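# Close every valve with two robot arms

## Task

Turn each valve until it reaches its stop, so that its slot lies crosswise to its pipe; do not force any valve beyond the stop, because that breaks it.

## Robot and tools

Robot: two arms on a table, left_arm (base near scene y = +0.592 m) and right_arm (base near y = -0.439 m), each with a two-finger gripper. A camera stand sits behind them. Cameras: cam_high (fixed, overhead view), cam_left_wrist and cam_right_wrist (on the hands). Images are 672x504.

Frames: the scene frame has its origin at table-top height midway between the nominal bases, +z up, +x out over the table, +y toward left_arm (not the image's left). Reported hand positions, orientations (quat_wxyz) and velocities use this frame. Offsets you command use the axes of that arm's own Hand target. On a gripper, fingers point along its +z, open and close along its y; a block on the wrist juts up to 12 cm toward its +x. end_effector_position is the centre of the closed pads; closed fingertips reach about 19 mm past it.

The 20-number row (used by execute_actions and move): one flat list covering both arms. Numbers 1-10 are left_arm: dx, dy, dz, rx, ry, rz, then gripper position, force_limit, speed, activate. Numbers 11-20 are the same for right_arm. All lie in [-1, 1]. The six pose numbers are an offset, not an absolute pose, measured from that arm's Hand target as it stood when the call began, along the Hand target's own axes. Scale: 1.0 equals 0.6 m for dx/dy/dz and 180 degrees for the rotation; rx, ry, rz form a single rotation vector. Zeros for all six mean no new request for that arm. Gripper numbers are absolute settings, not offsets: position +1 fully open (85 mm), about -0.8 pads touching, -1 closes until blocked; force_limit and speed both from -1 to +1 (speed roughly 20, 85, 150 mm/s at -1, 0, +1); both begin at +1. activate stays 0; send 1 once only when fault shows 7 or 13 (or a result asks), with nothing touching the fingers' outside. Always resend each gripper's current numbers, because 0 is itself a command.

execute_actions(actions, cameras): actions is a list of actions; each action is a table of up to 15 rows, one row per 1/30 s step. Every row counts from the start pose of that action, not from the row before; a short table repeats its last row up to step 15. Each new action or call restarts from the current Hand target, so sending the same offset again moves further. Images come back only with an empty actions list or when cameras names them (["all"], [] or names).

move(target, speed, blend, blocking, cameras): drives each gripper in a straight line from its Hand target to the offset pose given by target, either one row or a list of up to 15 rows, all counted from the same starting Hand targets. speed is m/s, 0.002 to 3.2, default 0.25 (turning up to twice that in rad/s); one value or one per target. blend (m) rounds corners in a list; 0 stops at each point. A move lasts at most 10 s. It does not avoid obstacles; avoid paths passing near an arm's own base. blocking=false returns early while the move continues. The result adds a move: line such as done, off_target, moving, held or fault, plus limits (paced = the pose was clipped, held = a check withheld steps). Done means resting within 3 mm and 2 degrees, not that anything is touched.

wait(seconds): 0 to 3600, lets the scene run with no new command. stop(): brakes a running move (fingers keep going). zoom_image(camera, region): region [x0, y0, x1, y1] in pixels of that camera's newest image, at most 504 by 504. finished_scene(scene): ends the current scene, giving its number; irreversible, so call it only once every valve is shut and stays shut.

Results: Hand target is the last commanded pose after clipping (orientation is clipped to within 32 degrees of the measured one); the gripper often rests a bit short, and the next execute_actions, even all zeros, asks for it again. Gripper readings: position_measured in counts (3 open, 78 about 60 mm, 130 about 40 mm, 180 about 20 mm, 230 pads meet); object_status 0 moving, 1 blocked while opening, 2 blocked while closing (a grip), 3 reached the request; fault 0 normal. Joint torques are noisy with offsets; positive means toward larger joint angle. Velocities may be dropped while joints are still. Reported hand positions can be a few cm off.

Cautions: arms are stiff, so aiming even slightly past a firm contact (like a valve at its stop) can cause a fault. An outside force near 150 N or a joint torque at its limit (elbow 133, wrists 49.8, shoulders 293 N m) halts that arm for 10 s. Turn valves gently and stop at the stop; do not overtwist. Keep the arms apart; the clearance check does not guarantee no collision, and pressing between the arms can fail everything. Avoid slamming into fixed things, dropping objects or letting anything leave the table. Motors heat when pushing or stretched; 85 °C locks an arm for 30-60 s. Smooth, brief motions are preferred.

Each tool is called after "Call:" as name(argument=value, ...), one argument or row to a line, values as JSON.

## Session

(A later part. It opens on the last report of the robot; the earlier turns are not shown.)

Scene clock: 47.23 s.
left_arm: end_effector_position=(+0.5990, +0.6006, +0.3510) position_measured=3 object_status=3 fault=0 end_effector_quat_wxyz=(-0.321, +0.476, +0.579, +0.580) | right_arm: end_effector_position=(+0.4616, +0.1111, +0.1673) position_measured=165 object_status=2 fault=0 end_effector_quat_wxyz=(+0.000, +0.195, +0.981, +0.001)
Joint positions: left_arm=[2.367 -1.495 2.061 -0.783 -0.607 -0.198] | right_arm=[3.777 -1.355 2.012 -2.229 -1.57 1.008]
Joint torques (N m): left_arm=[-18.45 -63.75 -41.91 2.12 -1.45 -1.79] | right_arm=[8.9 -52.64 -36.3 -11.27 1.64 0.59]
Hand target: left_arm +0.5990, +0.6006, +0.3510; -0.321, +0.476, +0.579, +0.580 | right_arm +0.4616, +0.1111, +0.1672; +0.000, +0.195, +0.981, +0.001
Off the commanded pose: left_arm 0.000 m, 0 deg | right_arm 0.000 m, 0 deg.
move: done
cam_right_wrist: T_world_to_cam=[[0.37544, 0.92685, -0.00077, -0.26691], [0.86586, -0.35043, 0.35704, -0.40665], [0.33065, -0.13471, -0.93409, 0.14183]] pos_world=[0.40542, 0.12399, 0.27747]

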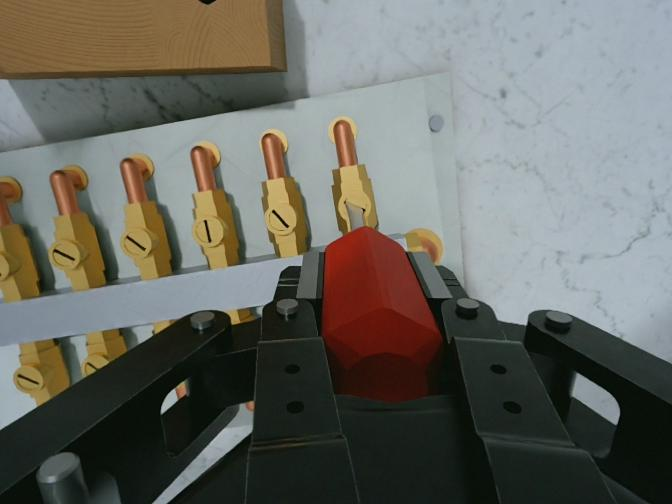

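Call:
move(
  target=[
    [0,0,0,0,0,0,1,1,1,0, -0.0005,-0.0002,0,0,0,0,-0.98,1,-1,0],
    [0,0,0,0,0,0,1,1,1,0, -0.0005,-0.0002,0.0012,0,0,0,-0.98,1,-1,0],
  ],
  speed=0.01,
  cameras=["cam_right_wrist"],
)

Call:
zoom_image(
  camera="cam_right_wrist",
  region=[325, 175, 385, 235],
)

Scene clock: 48.00 s.
left_arm: end_effector_position=(+0.5990, +0.6006, +0.3510) position_measured=3 object_status=3 fault=0 end_effector_quat_wxyz=(-0.321, +0.476, +0.579, +0.580) | right_arm: end_effector_position=(+0.4618, +0.1109, +0.1666) position_measured=165 object_status=2 fault=0 end_effector_quat_wxyz=(+0.000, +0.195, +0.981, +0.001)
Joint positions: left_arm=[2.367 -1.495 2.061 -0.783 -0.607 -0.198] | right_arm=[3.777 -1.354 2.013 -2.231 -1.57 1.008]
Joint torques (N m): left_arm=[-16.31 -63.31 -42.51 2.41 -0.83 -1.73] | right_arm=[-14.05 -52.81 -36.84 -11.07 0.87 -2.74]
Hand target: left_arm +0.5990, +0.6006, +0.3510; -0.321, +0.476, +0.579, +0.580 | right_arm +0.4619, +0.1109, +0.1665; +0.000, +0.195, +0.981, +0.001
Off the commanded pose: left_arm 0.000 m, 0 deg | right_arm 0.000 m, 0 deg.
move: done
cam_right_wrist: T_world_to_cam=[[0.37544, 0.92685, -0.00077, -0.2668], [0.86586, -0.35043, 0.35704, -0.40664], [0.33065, -0.13471, -0.93409, 0.14108]] pos_world=[0.40562, 0.12379, 0.27677]

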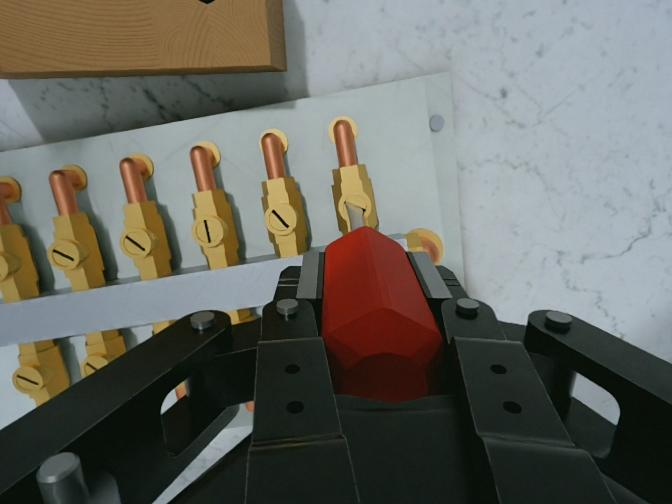

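Scaled by 8.400 from the camera's image (finer frame: 960x720).

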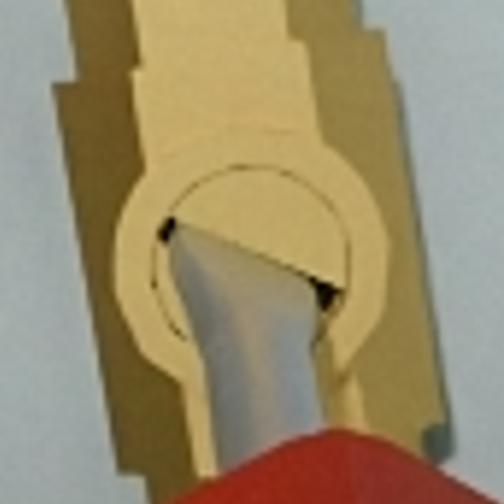

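Call:
move(
  target=[
    [0,0,0,0,0,0,1,1,1,0, 0,0,0.0012,0,0,0,-0.98,1,-1,0],
  ],
  speed=0.01,
)

Call:
move(
  target=[
    [0,0,0,0,0,0,1,1,1,0, 0,0,0.0009,0,0,0,-0.98,1,-1,0],
  ],
  speed=0.01,
  cameras=["cam_right_wrist"],
)

Call:
zoom_image(
  camera="cam_right_wrist",
  region=[325, 175, 385, 235],
)

Scene clock: 48.70 s.
left_arm: end_effector_position=(+0.5990, +0.6006, +0.3510) position_measured=3 object_status=3 fault=0 end_effector_quat_wxyz=(-0.321, +0.476, +0.579, +0.580) | right_arm: end_effector_position=(+0.4619, +0.1109, +0.1658) position_measured=165 object_status=2 fault=0 end_effector_quat_wxyz=(+0.000, +0.195, +0.981, +0.001)
Joint positions: left_arm=[2.367 -1.495 2.061 -0.783 -0.607 -0.198] | right_arm=[3.777 -1.353 2.014 -2.232 -1.57 1.008]
Joint torques (N m): left_arm=[-20.49 -64.28 -41.93 2.37 -0.9 -2.17] | right_arm=[-12.21 -49.57 -35.01 -11.06 0.18 -2.68]
Hand target: left_arm +0.5990, +0.6006, +0.3510; -0.321, +0.476, +0.579, +0.580 | right_arm +0.4619, +0.1109, +0.1658; +0.000, +0.195, +0.981, +0.001
Off the commanded pose: left_arm 0.000 m, 0 deg | right_arm 0.000 m, 0 deg.
move: done

Scene clock: 49.20 s.
left_arm: end_effector_position=(+0.5990, +0.6006, +0.3510) position_measured=3 object_status=3 fault=0 end_effector_quat_wxyz=(-0.321, +0.476, +0.579, +0.580) | right_arm: end_effector_position=(+0.4619, +0.1109, +0.1653) position_measured=165 object_status=2 fault=0 end_effector_quat_wxyz=(+0.000, +0.195, +0.981, +0.001)
Joint positions: left_arm=[2.367 -1.495 2.061 -0.783 -0.607 -0.198] | right_arm=[3.777 -1.353 2.014 -2.233 -1.57 1.008]
Joint torques (N m): left_arm=[-20.85 -63.03 -41.72 2.43 -0.62 -2.38] | right_arm=[-12.85 -39 -27.71 -9.45 -0.4 -2.57]
Hand target: left_arm +0.5990, +0.6006, +0.3510; -0.321, +0.476, +0.579, +0.580 | right_arm +0.4619, +0.1109, +0.1653; +0.000, +0.195, +0.981, +0.001
Off the commanded pose: left_arm 0.000 m, 0 deg | right_arm 0.000 m, 0 deg.
move: done
cam_right_wrist: T_world_to_cam=[[0.37542, 0.92685, -0.00074, -0.26681], [0.86582, -0.35042, 0.35715, -0.40623], [0.33077, -0.13472, -0.93405, 0.13991]] pos_world=[0.40562, 0.12379, 0.27557]

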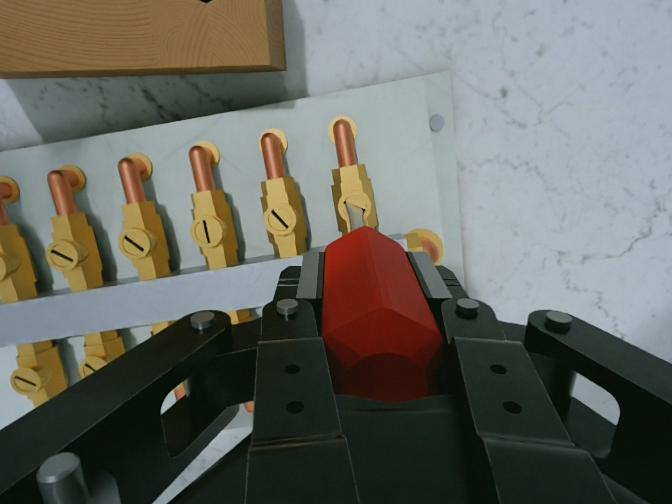

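Scaled by 8.400 from the camera's image (finer frame: 960x720).

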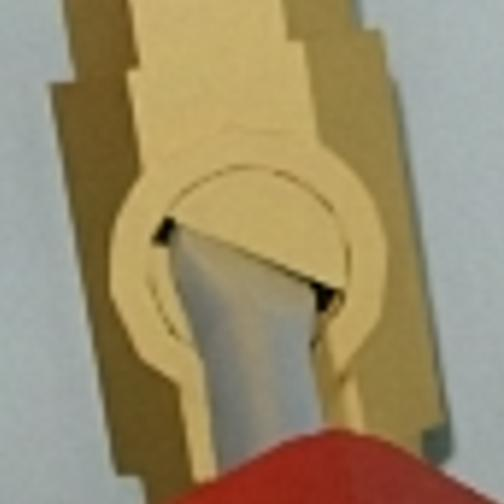

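Call:
move(
  target=[
    [0,0,0,0,0,0,1,1,1,0, 0.0002,0.0011,0,0,0,-0.0833,-0.98,1,-1,0],
    [0,0,0,0,0,0,1,1,1,0, 0.0007,0.0020,0,0,0,-0.1556,-0.98,1,-1,0],
  ],
  speed=0.25,
  blend=0.002,
  cameras=["cam_right_wrist"],
)

Call:
zoom_image(
  camera="cam_right_wrist",
  region=[325, 175, 385, 235],
)

Scene clock: 51.60 s.
left_arm: end_effector_position=(+0.5990, +0.6006, +0.3510) position_measured=3 object_status=3 fault=0 end_effector_quat_wxyz=(-0.321, +0.476, +0.579, +0.580) | right_arm: end_effector_position=(+0.4619, +0.1122, +0.1653) position_measured=165 object_status=2 fault=0 end_effector_quat_wxyz=(+0.000, -0.048, +0.999, +0.001)
Joint positions: left_arm=[2.367 -1.495 2.061 -0.783 -0.607 -0.198] | right_arm=[3.778 -1.351 2.012 -2.233 -1.57 0.521]
Joint torques (N m): left_arm=[-20.51 -60.54 -42.31 2.51 -0.41 -1.72] | right_arm=[-15.38 -54.89 -46.17 1.92 1.55 -2.99]
Hand target: left_arm +0.5990, +0.6006, +0.3510; -0.321, +0.476, +0.579, +0.580 | right_arm +0.4619, +0.1122, +0.1653; +0.000, -0.048, +0.999, +0.001
Off the commanded pose: left_arm 0.000 m, 0 deg | right_arm 0.000 m, 0 deg.
move: done
cam_right_wrist: T_world_to_cam=[[-0.10349, 0.99463, -0.00087, -0.05446], [0.9288, 0.09696, 0.35768, -0.4852], [0.35585, 0.0362, -0.93384, 0.10919]] pos_world=[0.40616, 0.09725, 0.27547]

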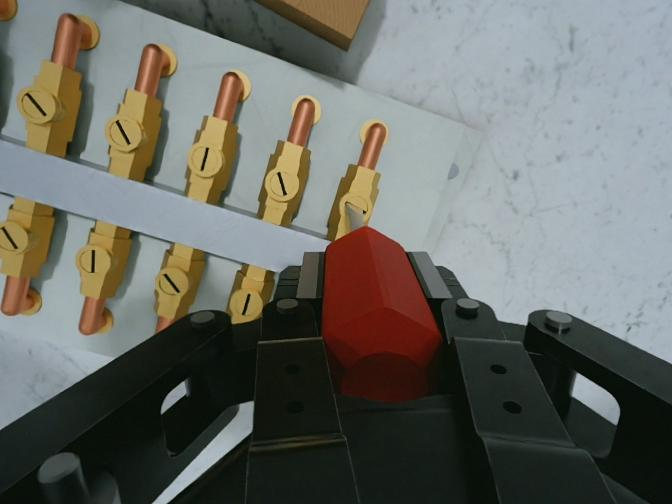

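Scaled by 8.400 from the camera's image (finer frame: 960x720).

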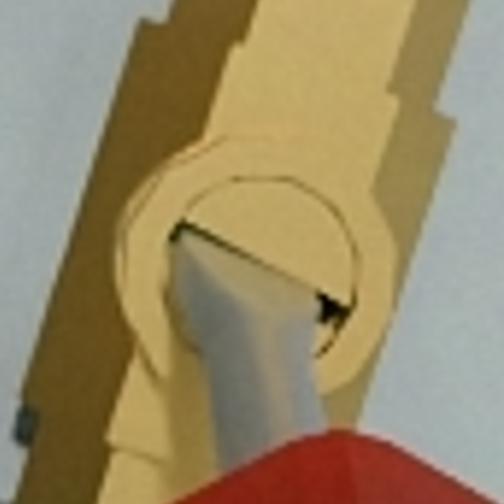

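Call:
move(
  target=[
    [0,0,0,0,0,0,1,1,1,0, 0.0001,0.0016,0,0,0,-0.0278,-0.98,1,-1,0],
  ],
  speed=0.1,
)

Call:
move(
  target=[
    [0,0,0,0,0,0,1,1,1,0, 0,0.0003,0,0,0,-0.0139,-0.98,1,-1,0],
  ],
  speed=0.1,
  cameras=["cam_right_wrist"],
)

Call:
zoom_image(
  camera="cam_right_wrist",
  region=[325, 175, 385, 235],
)

Call:
move(
  target=[
    [0,0,0,0,0,0,1,1,1,0, 0,0.0003,0,0,0,-0.0139,-0.98,1,-1,0],
  ],
  speed=0.1,
  cameras=["cam_right_wrist"],
)

Call:
zoom_image(
  camera="cam_right_wrist",
  region=[325, 175, 385, 235],
)

Scene clock: 52.87 s.
left_arm: end_effector_position=(+0.5990, +0.6006, +0.3510) position_measured=3 object_status=3 fault=0 end_effector_quat_wxyz=(-0.321, +0.476, +0.579, +0.580) | right_arm: end_effector_position=(+0.4618, +0.1131, +0.1653) position_measured=165 object_status=2 fault=0 end_effector_quat_wxyz=(+0.000, -0.091, +0.996, +0.001)
Joint positions: left_arm=[2.367 -1.495 2.061 -0.783 -0.607 -0.198] | right_arm=[3.78 -1.35 2.011 -2.232 -1.57 0.435]
Joint torques (N m): left_arm=[-23.07 -61.5 -42.56 2.49 -1.04 -1.54] | right_arm=[15.71 -46.97 -50.1 -1.01 4.38 -3.27]
Hand target: left_arm +0.5990, +0.6006, +0.3510; -0.321, +0.476, +0.579, +0.580 | right_arm +0.4618, +0.1131, +0.1653; +0.000, -0.092, +0.996, +0.001
Off the commanded pose: left_arm 0.000 m, 0 deg | right_arm 0.000 m, 0 deg.
move: done

Scene clock: 53.60 s.
left_arm: end_effector_position=(+0.5990, +0.6006, +0.3510) position_measured=3 object_status=3 fault=0 end_effector_quat_wxyz=(-0.321, +0.476, +0.579, +0.580) | right_arm: end_effector_position=(+0.4617, +0.1133, +0.1653) position_measured=165 object_status=2 fault=0 end_effector_quat_wxyz=(+0.000, -0.113, +0.994, +0.001)
Joint positions: left_arm=[2.367 -1.495 2.061 -0.783 -0.607 -0.198] | right_arm=[3.78 -1.35 2.011 -2.232 -1.57 0.391]
Joint torques (N m): left_arm=[-19.54 -62.5 -41.28 2.48 -0.9 -1.74] | right_arm=[16.1 -46.73 -48.81 -0.32 5.18 -2.7]
Hand target: left_arm +0.5990, +0.6006, +0.3510; -0.321, +0.476, +0.579, +0.580 | right_arm +0.4617, +0.1133, +0.1653; +0.000, -0.113, +0.994, +0.001
Off the commanded pose: left_arm 0.000 m, 0 deg | right_arm 0.000 m, 0 deg.
move: done
cam_right_wrist: T_world_to_cam=[[-0.23253, 0.97259, -0.00099, 0.00659], [0.90812, 0.21749, 0.35781, -0.48921], [0.34821, 0.0823, -0.9338, 0.10754]] pos_world=[0.40835, 0.09113, 0.27547]

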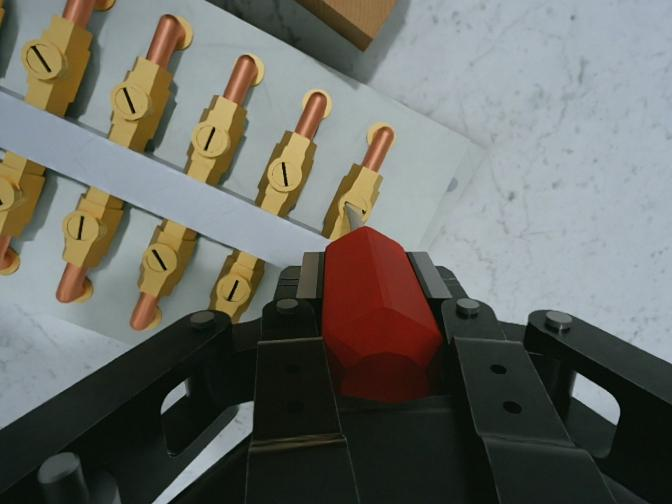

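Scaled by 8.400 from the camera's image (finer frame: 960x720).

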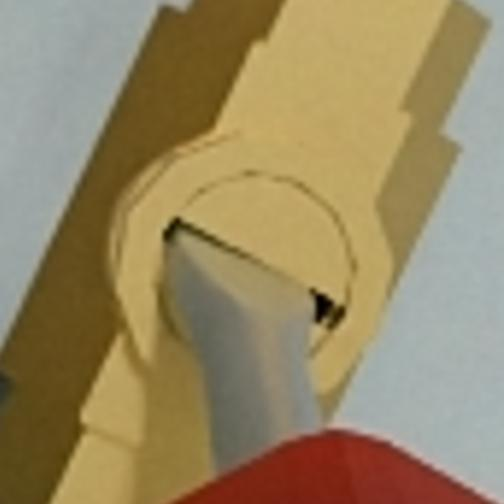

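Scene clock: 54.33 s.
left_arm: end_effector_position=(+0.5990, +0.6006, +0.3510) position_measured=3 object_status=3 fault=0 end_effector_quat_wxyz=(-0.321, +0.476, +0.579, +0.580) | right_arm: end_effector_position=(+0.4617, +0.1135, +0.1653) position_measured=165 object_status=2 fault=0 end_effector_quat_wxyz=(+0.000, -0.135, +0.991, +0.001)
Joint positions: left_arm=[2.367 -1.495 2.061 -0.783 -0.607 -0.198] | right_arm=[3.78 -1.35 2.01 -2.232 -1.57 0.348]
Joint torques (N m): left_arm=[-20.73 -63.75 -42.36 2.29 -0.83 -1.99] | right_arm=[17.67 -44.01 -47.54 -0.49 3.48 -2.84]
Hand target: left_arm +0.5990, +0.6006, +0.3510; -0.321, +0.476, +0.579, +0.580 | right_arm +0.4617, +0.1135, +0.1653; +0.000, -0.135, +0.991, +0.001
Off the commanded pose: left_arm 0.000 m, 0 deg | right_arm 0.000 m, 0 deg.
move: done
cam_right_wrist: T_world_to_cam=[[-0.2747, 0.96153, -0.00095, 0.0271], [0.89773, 0.25683, 0.35795, -0.48901], [0.34442, 0.09747, -0.93374, 0.10753]] pos_world=[0.4094, 0.08906, 0.27547]

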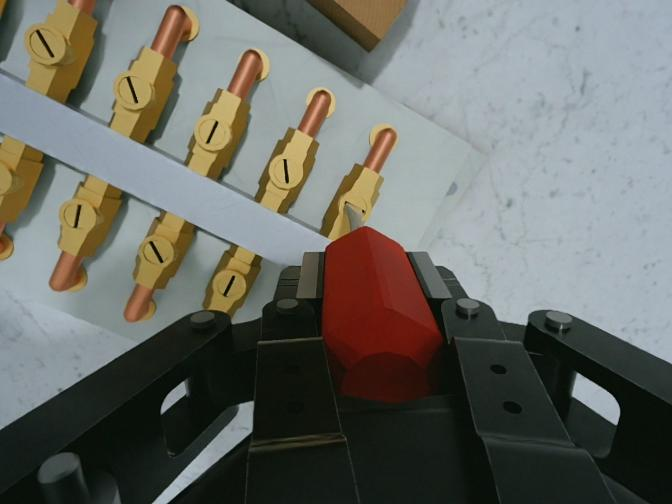

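Scaled by 8.400 from the camera's image (finer frame: 960x720).

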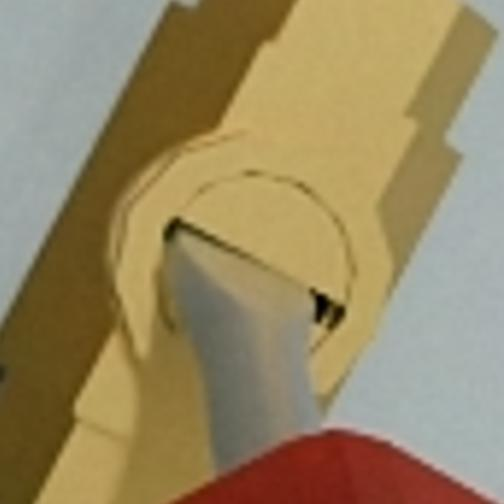

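Call:
move(
  target=[
    [0,0,0,0,0,0,1,1,1,0, 0,0.0003,0,0,0,-0.0139,-0.98,1,-1,0],
  ],
  speed=0.1,
  cameras=["cam_right_wrist"],
)

Call:
zoom_image(
  camera="cam_right_wrist",
  region=[325, 175, 385, 235],
)

Scene clock: 55.23 s.
left_arm: end_effector_position=(+0.5990, +0.6006, +0.3510) position_measured=3 object_status=3 fault=0 end_effector_quat_wxyz=(-0.321, +0.476, +0.579, +0.580) | right_arm: end_effector_position=(+0.4616, +0.1137, +0.1653) position_measured=165 object_status=2 fault=0 end_effector_quat_wxyz=(+0.000, -0.156, +0.988, +0.001)
Joint positions: left_arm=[2.367 -1.495 2.061 -0.783 -0.607 -0.198] | right_arm=[3.78 -1.35 2.01 -2.232 -1.57 0.304]
Joint torques (N m): left_arm=[-20.91 -61.98 -41 1.92 -0.46 -1.92] | right_arm=[18.46 -42.7 -47.98 -1.4 2.4 -3.52]
Hand target: left_arm +0.5990, +0.6006, +0.3510; -0.321, +0.476, +0.579, +0.580 | right_arm +0.4616, +0.1137, +0.1653; +0.000, -0.157, +0.988, +0.001
Off the commanded pose: left_arm 0.000 m, 0 deg | right_arm 0.000 m, 0 deg.
move: done
cam_right_wrist: T_world_to_cam=[[-0.31641, 0.94862, -0.00102, 0.04764], [0.88567, 0.2958, 0.3579, -0.48784], [0.33981, 0.11234, -0.93376, 0.10798]] pos_world=[0.41045, 0.08698, 0.27547]

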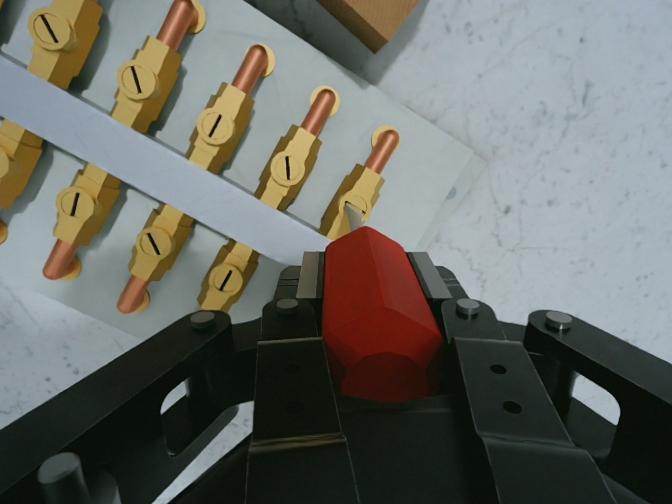

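Scaled by 8.400 from the camera's image (finer frame: 960x720).

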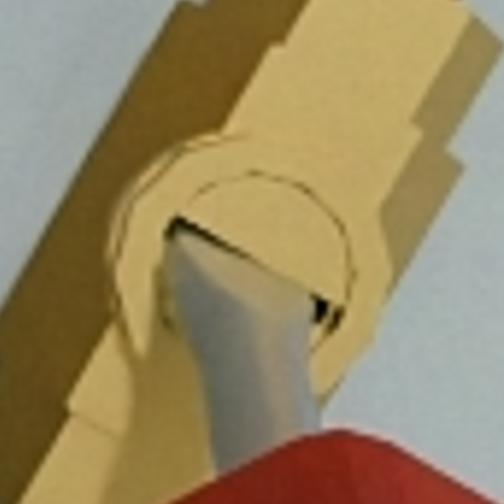

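Call:
move(
  target=[
    [0,0,0,0,0,0,1,1,1,0, 0,-0.0005,0,0,0,0.022,-0.98,1,-1,0],
    [0,0,0,0,0,0,1,1,1,0, 0,-0.0005,-0.0162,0,0,0.022,-0.98,1,-1,0],
    [0,0,0,0,0,0,1,1,1,0, 0.0367,-0.0638,-0.0162,0,0,0.35,-0.98,1,-1,0],
  ],
  speed=[0.1,0.06,0.5],
  cameras=["cam_right_wrist"],
)

Call:
zoom_image(
  camera="cam_right_wrist",
  region=[325, 175, 385, 235],
)

Scene clock: 58.50 s.
left_arm: end_effector_position=(+0.5990, +0.6006, +0.3510) position_measured=3 object_status=3 fault=0 end_effector_quat_wxyz=(-0.321, +0.476, +0.579, +0.580) | right_arm: end_effector_position=(+0.4526, +0.0705, +0.1749) position_measured=165 object_status=2 fault=0 end_effector_quat_wxyz=(+0.000, +0.382, +0.924, +0.001)
Joint positions: left_arm=[2.367 -1.495 2.061 -0.783 -0.607 -0.198] | right_arm=[3.735 -1.418 2.074 -2.228 -1.57 1.359]
Joint torques (N m): left_arm=[-20.14 -63.68 -41.69 2.27 -1.55 -2.23] | right_arm=[-14.55 -70.56 -36.65 -11.1 -2.02 0.4]
Hand target: left_arm +0.5990, +0.6006, +0.3510; -0.321, +0.476, +0.579, +0.580 | right_arm +0.4526, +0.0704, +0.1749; +0.000, +0.382, +0.924, +0.001
Off the commanded pose: left_arm 0.000 m, 0 deg | right_arm 0.000 m, 0 deg.
move: done
cam_right_wrist: T_world_to_cam=[[0.70109, 0.71307, -0.00096, -0.35812], [0.66642, -0.65474, 0.35665, -0.304], [0.25369, -0.25069, -0.93424, 0.18955]] pos_world=[0.40558, 0.10384, 0.28517]

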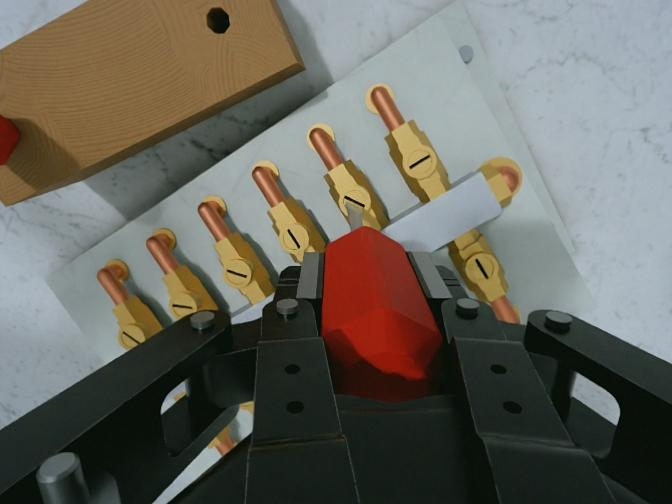

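Scaled by 8.400 from the camera's image (finer frame: 960x720).

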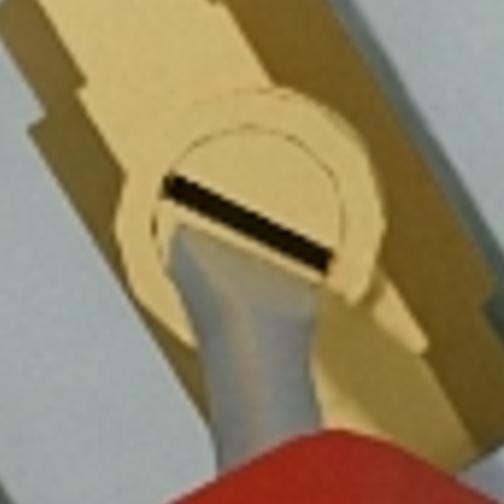

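Call:
move(
  target=[
    [0,0,0,0,0,0,1,1,1,0, 0.0008,0.0005,0,0,0,0.003,-0.98,1,-1,0],
    [0,0,0,0,0,0,1,1,1,0, 0.0008,0.0005,0.0097,0,0,0.003,-0.98,1,-1,0],
  ],
  speed=[0.05,0.04],
  cameras=["cam_right_wrist"],
)

Call:
zoom_image(
  camera="cam_right_wrist",
  region=[325, 175, 385, 235],
)

Scene clock: 59.53 s.
left_arm: end_effector_position=(+0.5990, +0.6006, +0.3510) position_measured=3 object_status=3 fault=0 end_effector_quat_wxyz=(-0.321, +0.476, +0.579, +0.580) | right_arm: end_effector_position=(+0.4524, +0.0710, +0.1693) position_measured=165 object_status=2 fault=0 end_effector_quat_wxyz=(+0.000, +0.387, +0.922, +0.001)
Joint positions: left_arm=[2.367 -1.495 2.061 -0.783 -0.607 -0.198] | right_arm=[3.736 -1.411 2.078 -2.239 -1.57 1.369]
Joint torques (N m): left_arm=[-20.13 -63.55 -43.37 2.42 -0.98 -2.11] | right_arm=[10.62 -47.92 -36.31 -11.21 -1.75 0.82]
Hand target: left_arm +0.5990, +0.6006, +0.3510; -0.321, +0.476, +0.579, +0.580 | right_arm +0.4524, +0.0710, +0.1691; +0.000, +0.387, +0.922, +0.001
Off the commanded pose: left_arm 0.000 m, 0 deg | right_arm 0.000 m, 0 deg.
move: done
cam_right_wrist: T_world_to_cam=[[0.70802, 0.70619, -0.00096, -0.36104], [0.66001, -0.66123, 0.35658, -0.29819], [0.25118, -0.2531, -0.93426, 0.1858]] pos_world=[0.40576, 0.10482, 0.27957]

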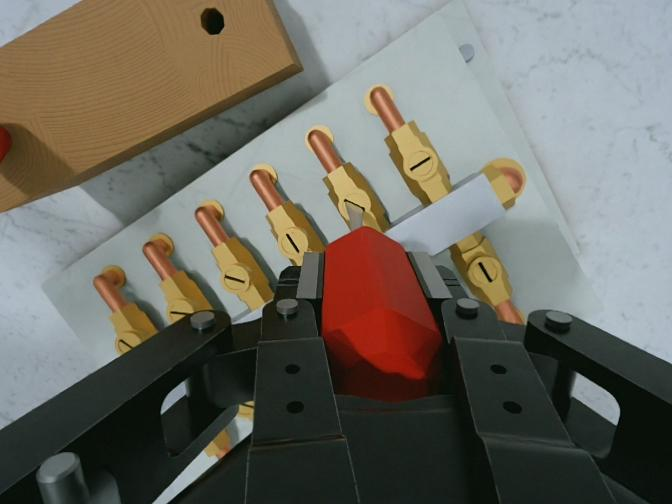

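Scaled by 8.400 from the camera's image (finer frame: 960x720).

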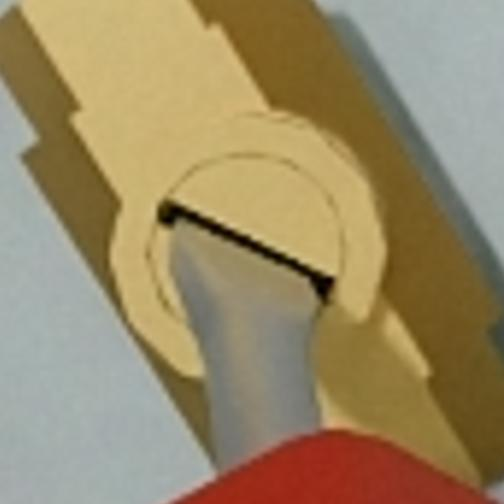

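Call:
move(
  target=[
    [0,0,0,0,0,0,1,1,1,0, 0,0,0.0020,0,0,0,-0.98,1,-1,0],
  ],
  speed=0.01,
)

Call:
move(
  target=[
    [0,0,0,0,0,0,1,1,1,0, 0,0,0.0018,0,0,0,-0.98,1,-1,0],
  ],
  speed=0.01,
)

Call:
move(
  target=[
    [0,0,0,0,0,0,1,1,1,0, 0,0,0.0018,0,0,0,-0.98,1,-1,0],
  ],
  speed=0.01,
  cameras=["cam_right_wrist"],
)

Call:
zoom_image(
  camera="cam_right_wrist",
  region=[325, 175, 385, 235],
)

Scene clock: 60.20 s.
left_arm: end_effector_position=(+0.5990, +0.6006, +0.3510) position_measured=3 object_status=3 fault=0 end_effector_quat_wxyz=(-0.321, +0.476, +0.579, +0.580) | right_arm: end_effector_position=(+0.4524, +0.0710, +0.1679) position_measured=165 object_status=2 fault=0 end_effector_quat_wxyz=(+0.000, +0.387, +0.922, +0.001)
Joint positions: left_arm=[2.367 -1.495 2.061 -0.783 -0.607 -0.198] | right_arm=[3.736 -1.41 2.08 -2.242 -1.57 1.369]
Joint torques (N m): left_arm=[-17.31 -60.89 -41.22 2.17 -0.68 -1.56] | right_arm=[10.76 -46.8 -36.73 -11.2 -1.59 0.72]
Hand target: left_arm +0.5990, +0.6006, +0.3510; -0.321, +0.476, +0.579, +0.580 | right_arm +0.4524, +0.0710, +0.1679; +0.000, +0.387, +0.922, +0.001
Off the commanded pose: left_arm 0.000 m, 0 deg | right_arm 0.000 m, 0 deg.
move: done

Scene clock: 60.70 s.
left_arm: end_effector_position=(+0.5990, +0.6006, +0.3510) position_measured=3 object_status=3 fault=0 end_effector_quat_wxyz=(-0.321, +0.476, +0.579, +0.580) | right_arm: end_effector_position=(+0.4524, +0.0710, +0.1669) position_measured=165 object_status=2 fault=0 end_effector_quat_wxyz=(+0.000, +0.387, +0.922, +0.001)
Joint positions: left_arm=[2.367 -1.495 2.061 -0.783 -0.607 -0.198] | right_arm=[3.736 -1.408 2.08 -2.244 -1.57 1.369]
Joint torques (N m): left_arm=[-23.54 -63.27 -41.78 2.01 -1.25 -2.2] | right_arm=[10.96 -46.78 -36.37 -11.11 -2.01 0.8]
Hand target: left_arm +0.5990, +0.6006, +0.3510; -0.321, +0.476, +0.579, +0.580 | right_arm +0.4524, +0.0710, +0.1668; +0.000, +0.387, +0.922, +0.001
Off the commanded pose: left_arm 0.000 m, 0 deg | right_arm 0.000 m, 0 deg.
move: done

Scene clock: 61.20 s.
left_arm: end_effector_position=(+0.5990, +0.6006, +0.3510) position_measured=3 object_status=3 fault=0 end_effector_quat_wxyz=(-0.321, +0.476, +0.579, +0.580) | right_arm: end_effector_position=(+0.4524, +0.0710, +0.1658) position_measured=165 object_status=2 fault=0 end_effector_quat_wxyz=(+0.000, +0.387, +0.922, +0.001)
Joint positions: left_arm=[2.367 -1.495 2.061 -0.783 -0.607 -0.198] | right_arm=[3.736 -1.407 2.081 -2.246 -1.57 1.369]
Joint torques (N m): left_arm=[-24.23 -61.16 -41.78 2.18 -1.32 -2.72] | right_arm=[9.71 -47.07 -35.9 -11.31 -1.98 0.82]
Hand target: left_arm +0.5990, +0.6006, +0.3510; -0.321, +0.476, +0.579, +0.580 | right_arm +0.4524, +0.0710, +0.1657; +0.000, +0.387, +0.922, +0.001
Off the commanded pose: left_arm 0.000 m, 0 deg | right_arm 0.000 m, 0 deg.
move: done
cam_right_wrist: T_world_to_cam=[[0.70802, 0.70619, -0.00096, -0.36104], [0.66001, -0.66123, 0.35658, -0.29694], [0.25118, -0.2531, -0.93426, 0.18253]] pos_world=[0.40576, 0.10482, 0.27607]

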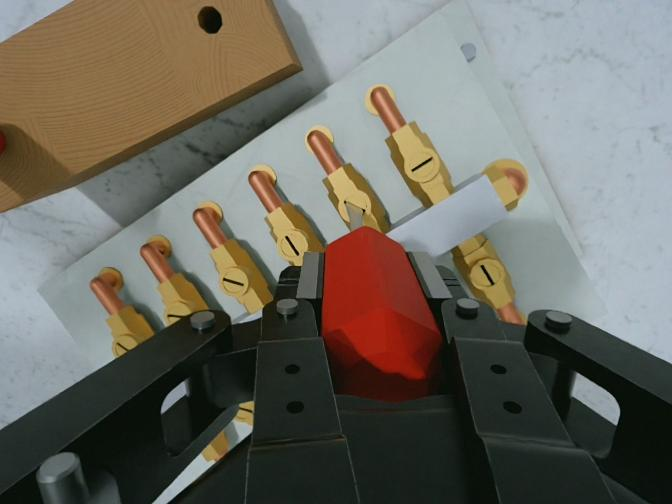

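Scaled by 8.400 from the camera's image (finer frame: 960x720).

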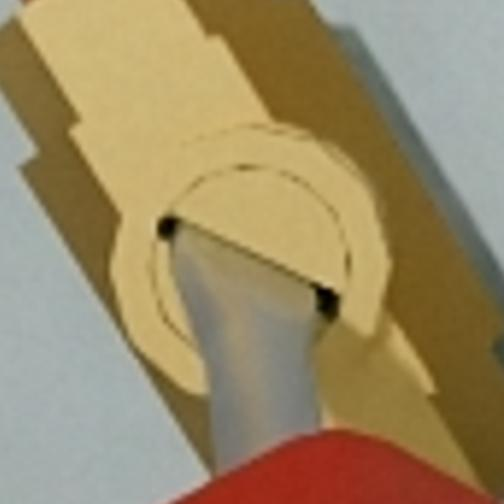

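Call:
move(
  target=[
    [0,0,0,0,0,0,1,1,1,0, 0.0005,0.0020,0,0,0,-0.1111,-0.98,1,-1,0],
    [0,0,0,0,0,0,1,1,1,0, 0.0017,0.0037,0,0,0,-0.2222,-0.98,1,-1,0],
    [0,0,0,0,0,0,1,1,1,0, 0.0035,0.0048,0,0,0,-0.3389,-0.98,1,-1,0],
  ],
  speed=0.3,
  blend=0.002,
)

Call:
move(
  target=[
    [0,0,0,0,0,0,1,1,1,0, 0,0.0003,0,0,0,-0.0139,-0.98,1,-1,0],
  ],
  speed=0.1,
  cameras=["cam_right_wrist"],
)

Call:
zoom_image(
  camera="cam_right_wrist",
  region=[325, 175, 385, 235],
)

Scene clock: 63.93 s.
left_arm: end_effector_position=(+0.5990, +0.6006, +0.3510) position_measured=3 object_status=3 fault=0 end_effector_quat_wxyz=(-0.321, +0.476, +0.579, +0.580) | right_arm: end_effector_position=(+0.4530, +0.0745, +0.1658) position_measured=165 object_status=2 fault=0 end_effector_quat_wxyz=(+0.000, -0.135, +0.991, +0.001)
Joint positions: left_arm=[2.367 -1.495 2.061 -0.783 -0.607 -0.198] | right_arm=[3.74 -1.403 2.076 -2.245 -1.57 0.309]
Joint torques (N m): left_arm=[-18.74 -60.64 -42.22 1.88 -0.94 -2.04] | right_arm=[-14.07 -27.06 -17.17 2.52 3.21 -2.29]
Hand target: left_arm +0.5990, +0.6006, +0.3510; -0.321, +0.476, +0.579, +0.580 | right_arm +0.4530, +0.0745, +0.1657; +0.000, -0.135, +0.991, +0.001
Off the commanded pose: left_arm 0.000 m, 0 deg | right_arm 0.000 m, 0 deg.
move: done

Scene clock: 64.67 s.
left_arm: end_effector_position=(+0.5990, +0.6006, +0.3510) position_measured=3 object_status=3 fault=0 end_effector_quat_wxyz=(-0.321, +0.476, +0.579, +0.580) | right_arm: end_effector_position=(+0.4529, +0.0747, +0.1657) position_measured=165 object_status=2 fault=0 end_effector_quat_wxyz=(+0.000, -0.156, +0.988, +0.001)
Joint positions: left_arm=[2.367 -1.495 2.061 -0.783 -0.607 -0.198] | right_arm=[3.74 -1.402 2.076 -2.245 -1.57 0.265]
Joint torques (N m): left_arm=[-22.09 -60.8 -41.76 1.6 -1.09 -1.82] | right_arm=[8.87 -21.88 -32.52 3.41 0.47 -2.61]
Hand target: left_arm +0.5990, +0.6006, +0.3510; -0.321, +0.476, +0.579, +0.580 | right_arm +0.4530, +0.0747, +0.1658; +0.000, -0.156, +0.988, +0.001
Off the commanded pose: left_arm 0.000 m, 0 deg | right_arm 0.000 m, 0 deg.
move: done
cam_right_wrist: T_world_to_cam=[[-0.31577, 0.94883, -0.001, 0.08162], [0.88586, 0.29519, 0.35793, -0.46883], [0.33991, 0.11214, -0.93375, 0.11575]] pos_world=[0.40175, 0.04797, 0.27597]

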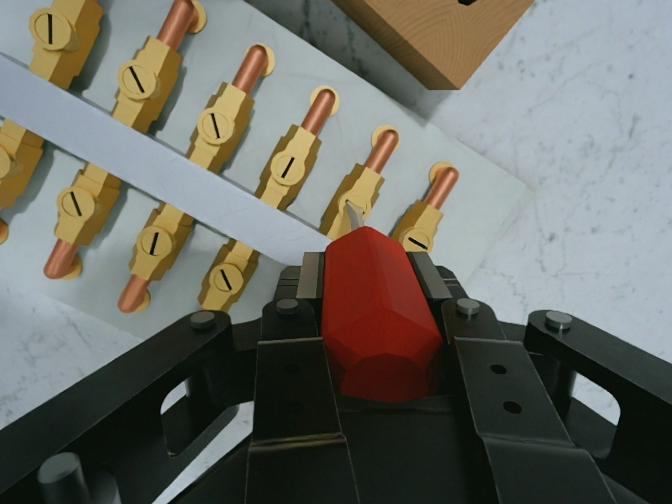

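Scaled by 8.400 from the camera's image (finer frame: 960x720).

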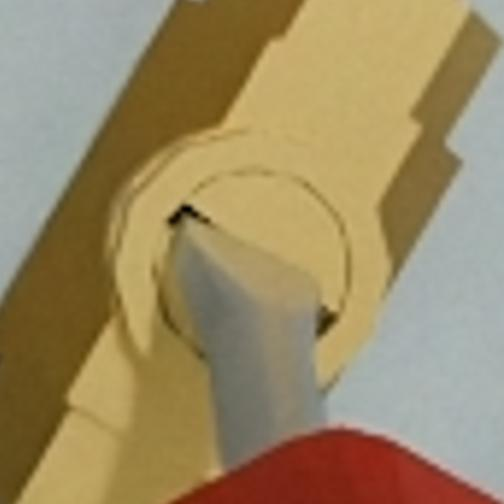

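Call:
move(
  target=[
    [0,0,0,0,0,0,1,1,1,0, 0,0.0005,0,0,0,-0.0222,-0.98,1,-1,0],
  ],
  speed=0.1,
  cameras=["cam_right_wrist"],
)

Call:
zoom_image(
  camera="cam_right_wrist",
  region=[325, 175, 385, 235],
)

Call:
zoom_image(
  camera="cam_right_wrist",
  region=[300, 180, 460, 320],
)

Scene clock: 65.83 s.
left_arm: end_effector_position=(+0.5990, +0.6006, +0.3510) position_measured=3 object_status=3 fault=0 end_effector_quat_wxyz=(-0.321, +0.476, +0.579, +0.580) | right_arm: end_effector_position=(+0.4529, +0.0750, +0.1657) position_measured=165 object_status=2 fault=0 end_effector_quat_wxyz=(+0.000, -0.191, +0.982, +0.001)
Joint positions: left_arm=[2.367 -1.495 2.061 -0.783 -0.607 -0.198] | right_arm=[3.741 -1.402 2.075 -2.245 -1.57 0.196]
Joint torques (N m): left_arm=[-19.52 -61.31 -41.94 2.03 -0.87 -2.08] | right_arm=[3.26 -21.02 -32.68 2.47 -0.44 -2.87]
Hand target: left_arm +0.5990, +0.6006, +0.3510; -0.321, +0.476, +0.579, +0.580 | right_arm +0.4529, +0.0750, +0.1658; +0.000, -0.191, +0.982, +0.001
Off the commanded pose: left_arm 0.000 m, 0 deg | right_arm 0.000 m, 0 deg.
move: done
cam_right_wrist: T_world_to_cam=[[-0.38112, 0.92453, -0.00115, 0.11274], [0.8631, 0.35624, 0.35798, -0.46304], [0.33137, 0.13544, -0.93373, 0.11789]] pos_world=[0.40355, 0.04476, 0.27597]

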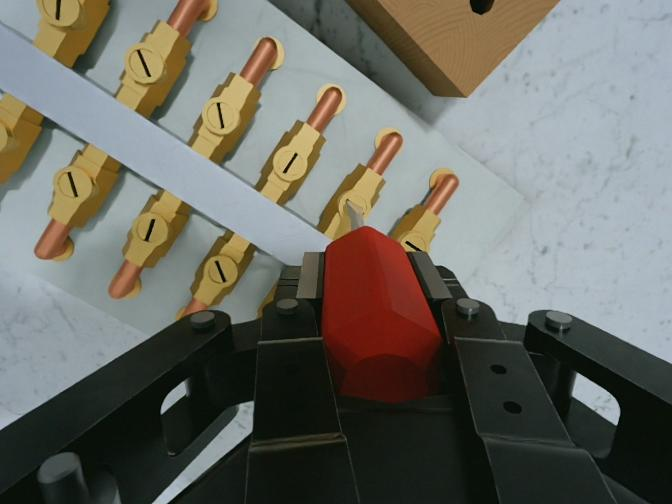

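Scaled by 8.400 from the camera's image (finer frame: 960x720).

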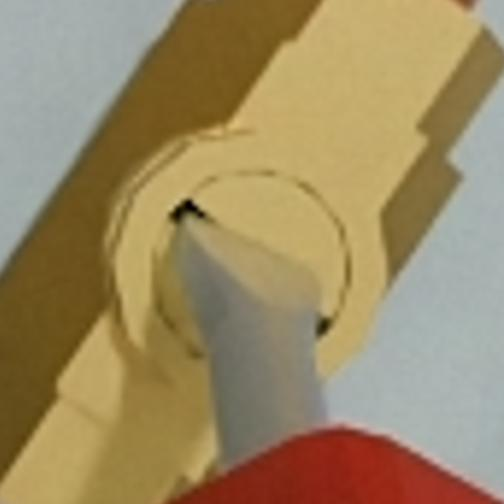

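Scaled by 3.150 from the camera's image (finer frame: 960x720).

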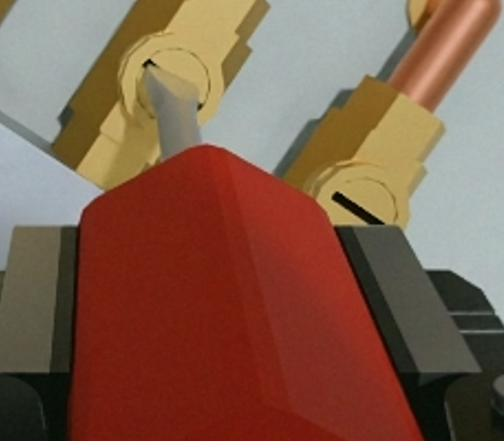

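Call:
move(
  target=[
    [0,0,0,0,0,0,1,1,1,0, 0,-0.0009,0,0,0,0.04,-0.98,1,-1,0],
    [0,0,0,0,0,0,1,1,1,0, 0,-0.0009,-0.0162,0,0,0.04,-0.98,1,-1,0],
    [0,0,0,0,0,0,1,1,1,0, 0.02,-0.0009,-0.0162,0,0,0.04,-0.98,1,-1,0],
  ],
  speed=[0.1,0.06,0.2],
  cameras=["cam_right_wrist"],
)

Call:
zoom_image(
  camera="cam_right_wrist",
  region=[320, 160, 480, 300],
)

Scene clock: 68.23 s.
left_arm: end_effector_position=(+0.5990, +0.6006, +0.3510) position_measured=3 object_status=3 fault=0 end_effector_quat_wxyz=(-0.321, +0.476, +0.579, +0.580) | right_arm: end_effector_position=(+0.4421, +0.0700, +0.1755) position_measured=165 object_status=2 fault=0 end_effector_quat_wxyz=(+0.000, -0.129, +0.992, +0.001)
Joint positions: left_arm=[2.367 -1.495 2.061 -0.783 -0.607 -0.198] | right_arm=[3.744 -1.43 2.087 -2.229 -1.57 0.324]
Joint torques (N m): left_arm=[-21.42 -62.19 -42.34 2.15 -0.93 -1.9] | right_arm=[10.24 -67.62 -36.84 -11.44 -0.97 1.03]
Hand target: left_arm +0.5990, +0.6006, +0.3510; -0.321, +0.476, +0.579, +0.580 | right_arm +0.4419, +0.0700, +0.1755; +0.000, -0.129, +0.992, +0.001
Off the commanded pose: left_arm 0.000 m, 0 deg | right_arm 0.000 m, 0 deg.
move: done
cam_right_wrist: T_world_to_cam=[[-0.26263, 0.9649, -0.00102, 0.05799], [0.90092, 0.24559, 0.35781, -0.46449], [0.34551, 0.09305, -0.93379, 0.12788]] pos_world=[0.38951, 0.04622, 0.28567]

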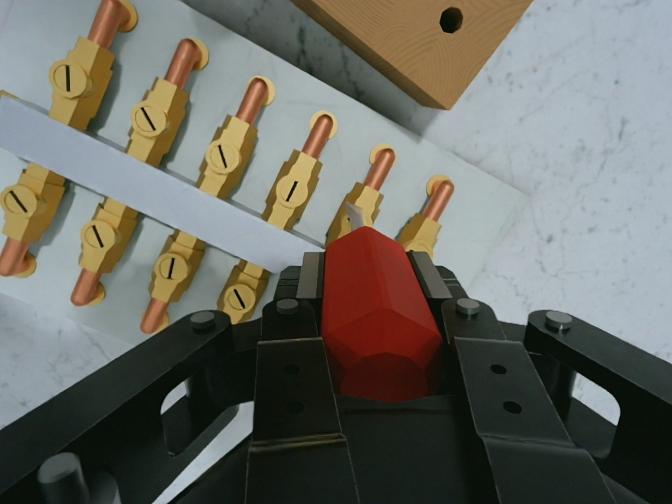

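Scaled by 3.150 from the camera's image (finer frame: 960x720).

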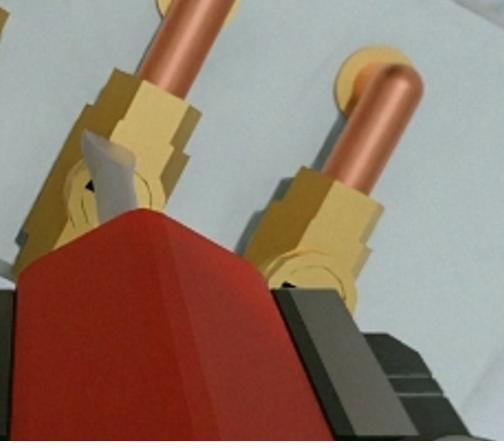

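Call:
move(
  target=[
    [0,0,0,0,0,0,1,1,1,0, 0.0162,-0.0638,0,0,0,0.5344,-0.98,1,-1,0],
  ],
  speed=[0.5],
  cameras=["cam_right_wrist"],
)

Call:
zoom_image(
  camera="cam_right_wrist",
  region=[325, 175, 385, 235],
)

Call:
zoom_image(
  camera="cam_right_wrist",
  region=[300, 60, 480, 240],
)

Scene clock: 71.17 s.
left_arm: end_effector_position=(+0.5990, +0.6006, +0.3510) position_measured=3 object_status=3 fault=0 end_effector_quat_wxyz=(-0.321, +0.476, +0.579, +0.580) | right_arm: end_effector_position=(+0.4423, +0.0305, +0.1754) position_measured=165 object_status=2 fault=0 end_effector_quat_wxyz=(+0.000, +0.652, +0.758, +0.001)
Joint positions: left_arm=[2.367 -1.495 2.061 -0.783 -0.607 -0.198] | right_arm=[3.691 -1.475 2.14 -2.236 -1.57 1.95]
Joint torques (N m): left_arm=[-18.87 -62.54 -43.25 1.59 -1.28 -1.93] | right_arm=[-12.38 -65.27 -36.84 -11.24 -1.97 1.08]
Hand target: left_arm +0.5990, +0.6006, +0.3510; -0.321, +0.476, +0.579, +0.580 | right_arm +0.4423, +0.0305, +0.1754; +0.000, +0.652, +0.758, +0.001
Off the commanded pose: left_arm 0.000 m, 0 deg | right_arm 0.000 m, 0 deg.
move: done
cam_right_wrist: T_world_to_cam=[[0.98755, 0.15732, -0.00154, -0.43208], [0.14755, -0.92274, 0.35606, -0.08576], [0.05459, -0.35185, -0.93446, 0.27384]] pos_world=[0.42441, 0.08519, 0.28576]

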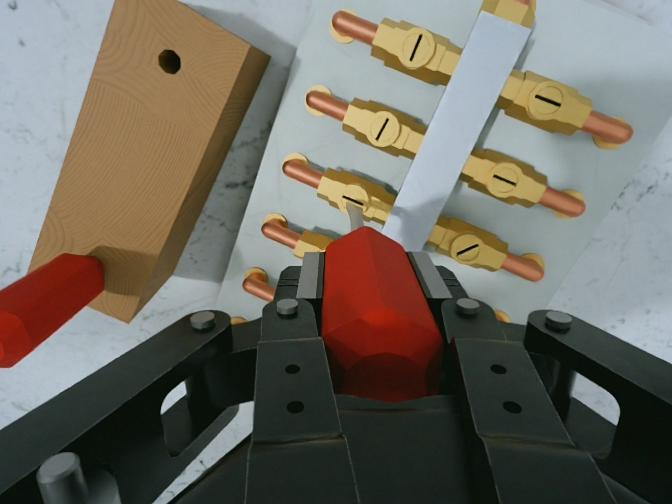

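Scaled by 8.400 from the camera's image (finer frame: 960x720).

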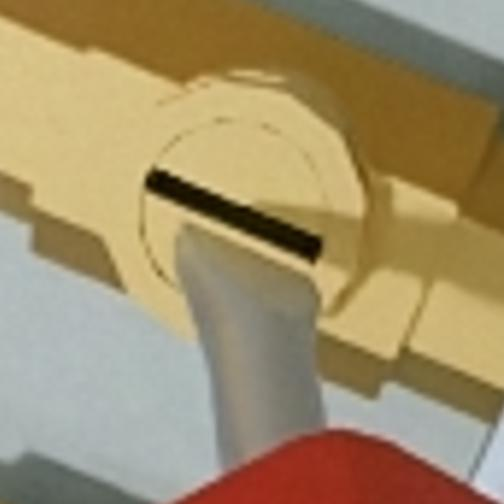

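Scaled by 2.800 from the camera's image (finer frame: 960x720).

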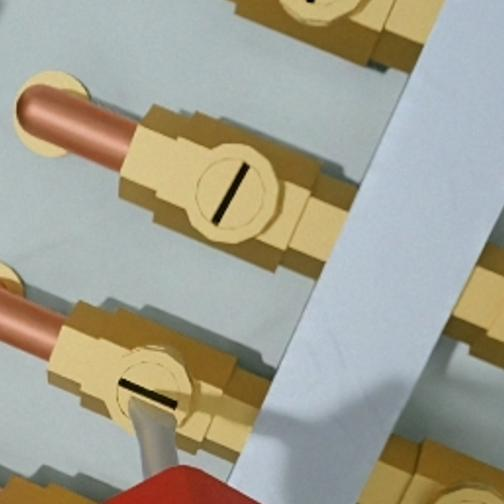

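Call:
zoom_image(
  camera="cam_right_wrist",
  region=[360, 10, 480, 150],
)

Scaled by 3.600 from the camera's image (finer frame: 960x720).

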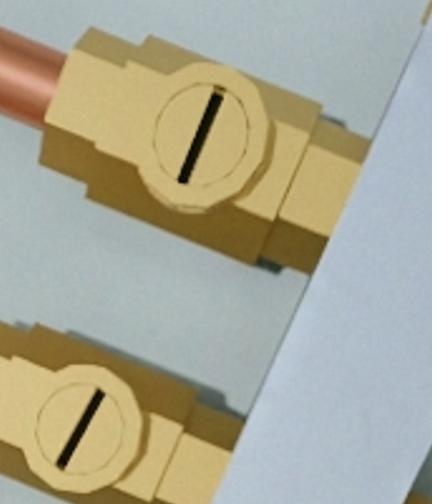

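Call:
move(
  target=[
    [0,0,0,0,0,0,1,1,1,0, 0.0013,-0.0010,0,0,0,-0.008,-0.98,1,-1,0],
    [0,0,0,0,0,0,1,1,1,0, 0.0013,-0.0010,0.0105,0,0,-0.008,-0.98,1,-1,0],
  ],
  speed=[0.05,0.04],
  cameras=["cam_right_wrist"],
)

Call:
zoom_image(
  camera="cam_right_wrist",
  region=[325, 175, 385, 235],
)

Scene clock: 73.03 s.
left_arm: end_effector_position=(+0.5990, +0.6006, +0.3510) position_measured=3 object_status=3 fault=0 end_effector_quat_wxyz=(-0.321, +0.476, +0.579, +0.580) | right_arm: end_effector_position=(+0.4416, +0.0312, +0.1693) position_measured=165 object_status=2 fault=0 end_effector_quat_wxyz=(+0.000, +0.643, +0.766, +0.001)
Joint positions: left_arm=[2.367 -1.495 2.061 -0.783 -0.607 -0.198] | right_arm=[3.693 -1.467 2.145 -2.249 -1.57 1.927]
Joint torques (N m): left_arm=[-19.13 -62.18 -41.48 2.48 -1.1 -2.18] | right_arm=[10.08 -41.92 -36.76 -11.01 -0.72 -2.54]
Hand target: left_arm +0.5990, +0.6006, +0.3510; -0.321, +0.476, +0.579, +0.580 | right_arm +0.4416, +0.0312, +0.1691; +0.000, +0.643, +0.766, +0.001
Off the commanded pose: left_arm 0.000 m, 0 deg | right_arm 0.000 m, 0 deg.
move: done
cam_right_wrist: T_world_to_cam=[[0.98335, 0.1817, -0.0015, -0.43045], [0.17031, -0.91879, 0.35611, -0.09302], [0.06333, -0.35044, -0.93444, 0.26442]] pos_world=[0.42238, 0.08541, 0.27956]

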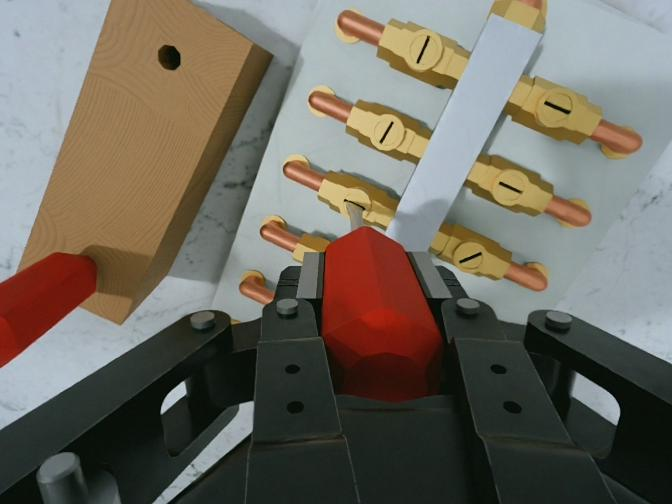

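Scaled by 8.400 from the camera's image (finer frame: 960x720).

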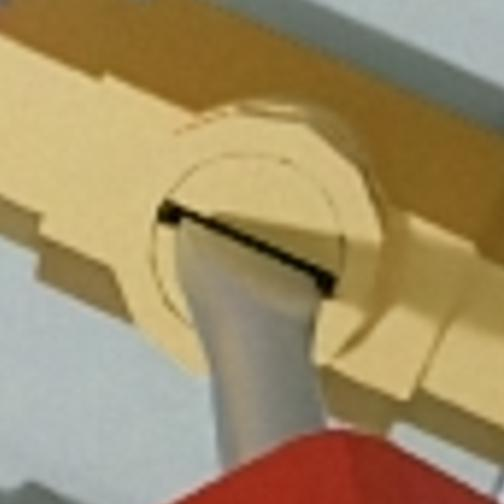

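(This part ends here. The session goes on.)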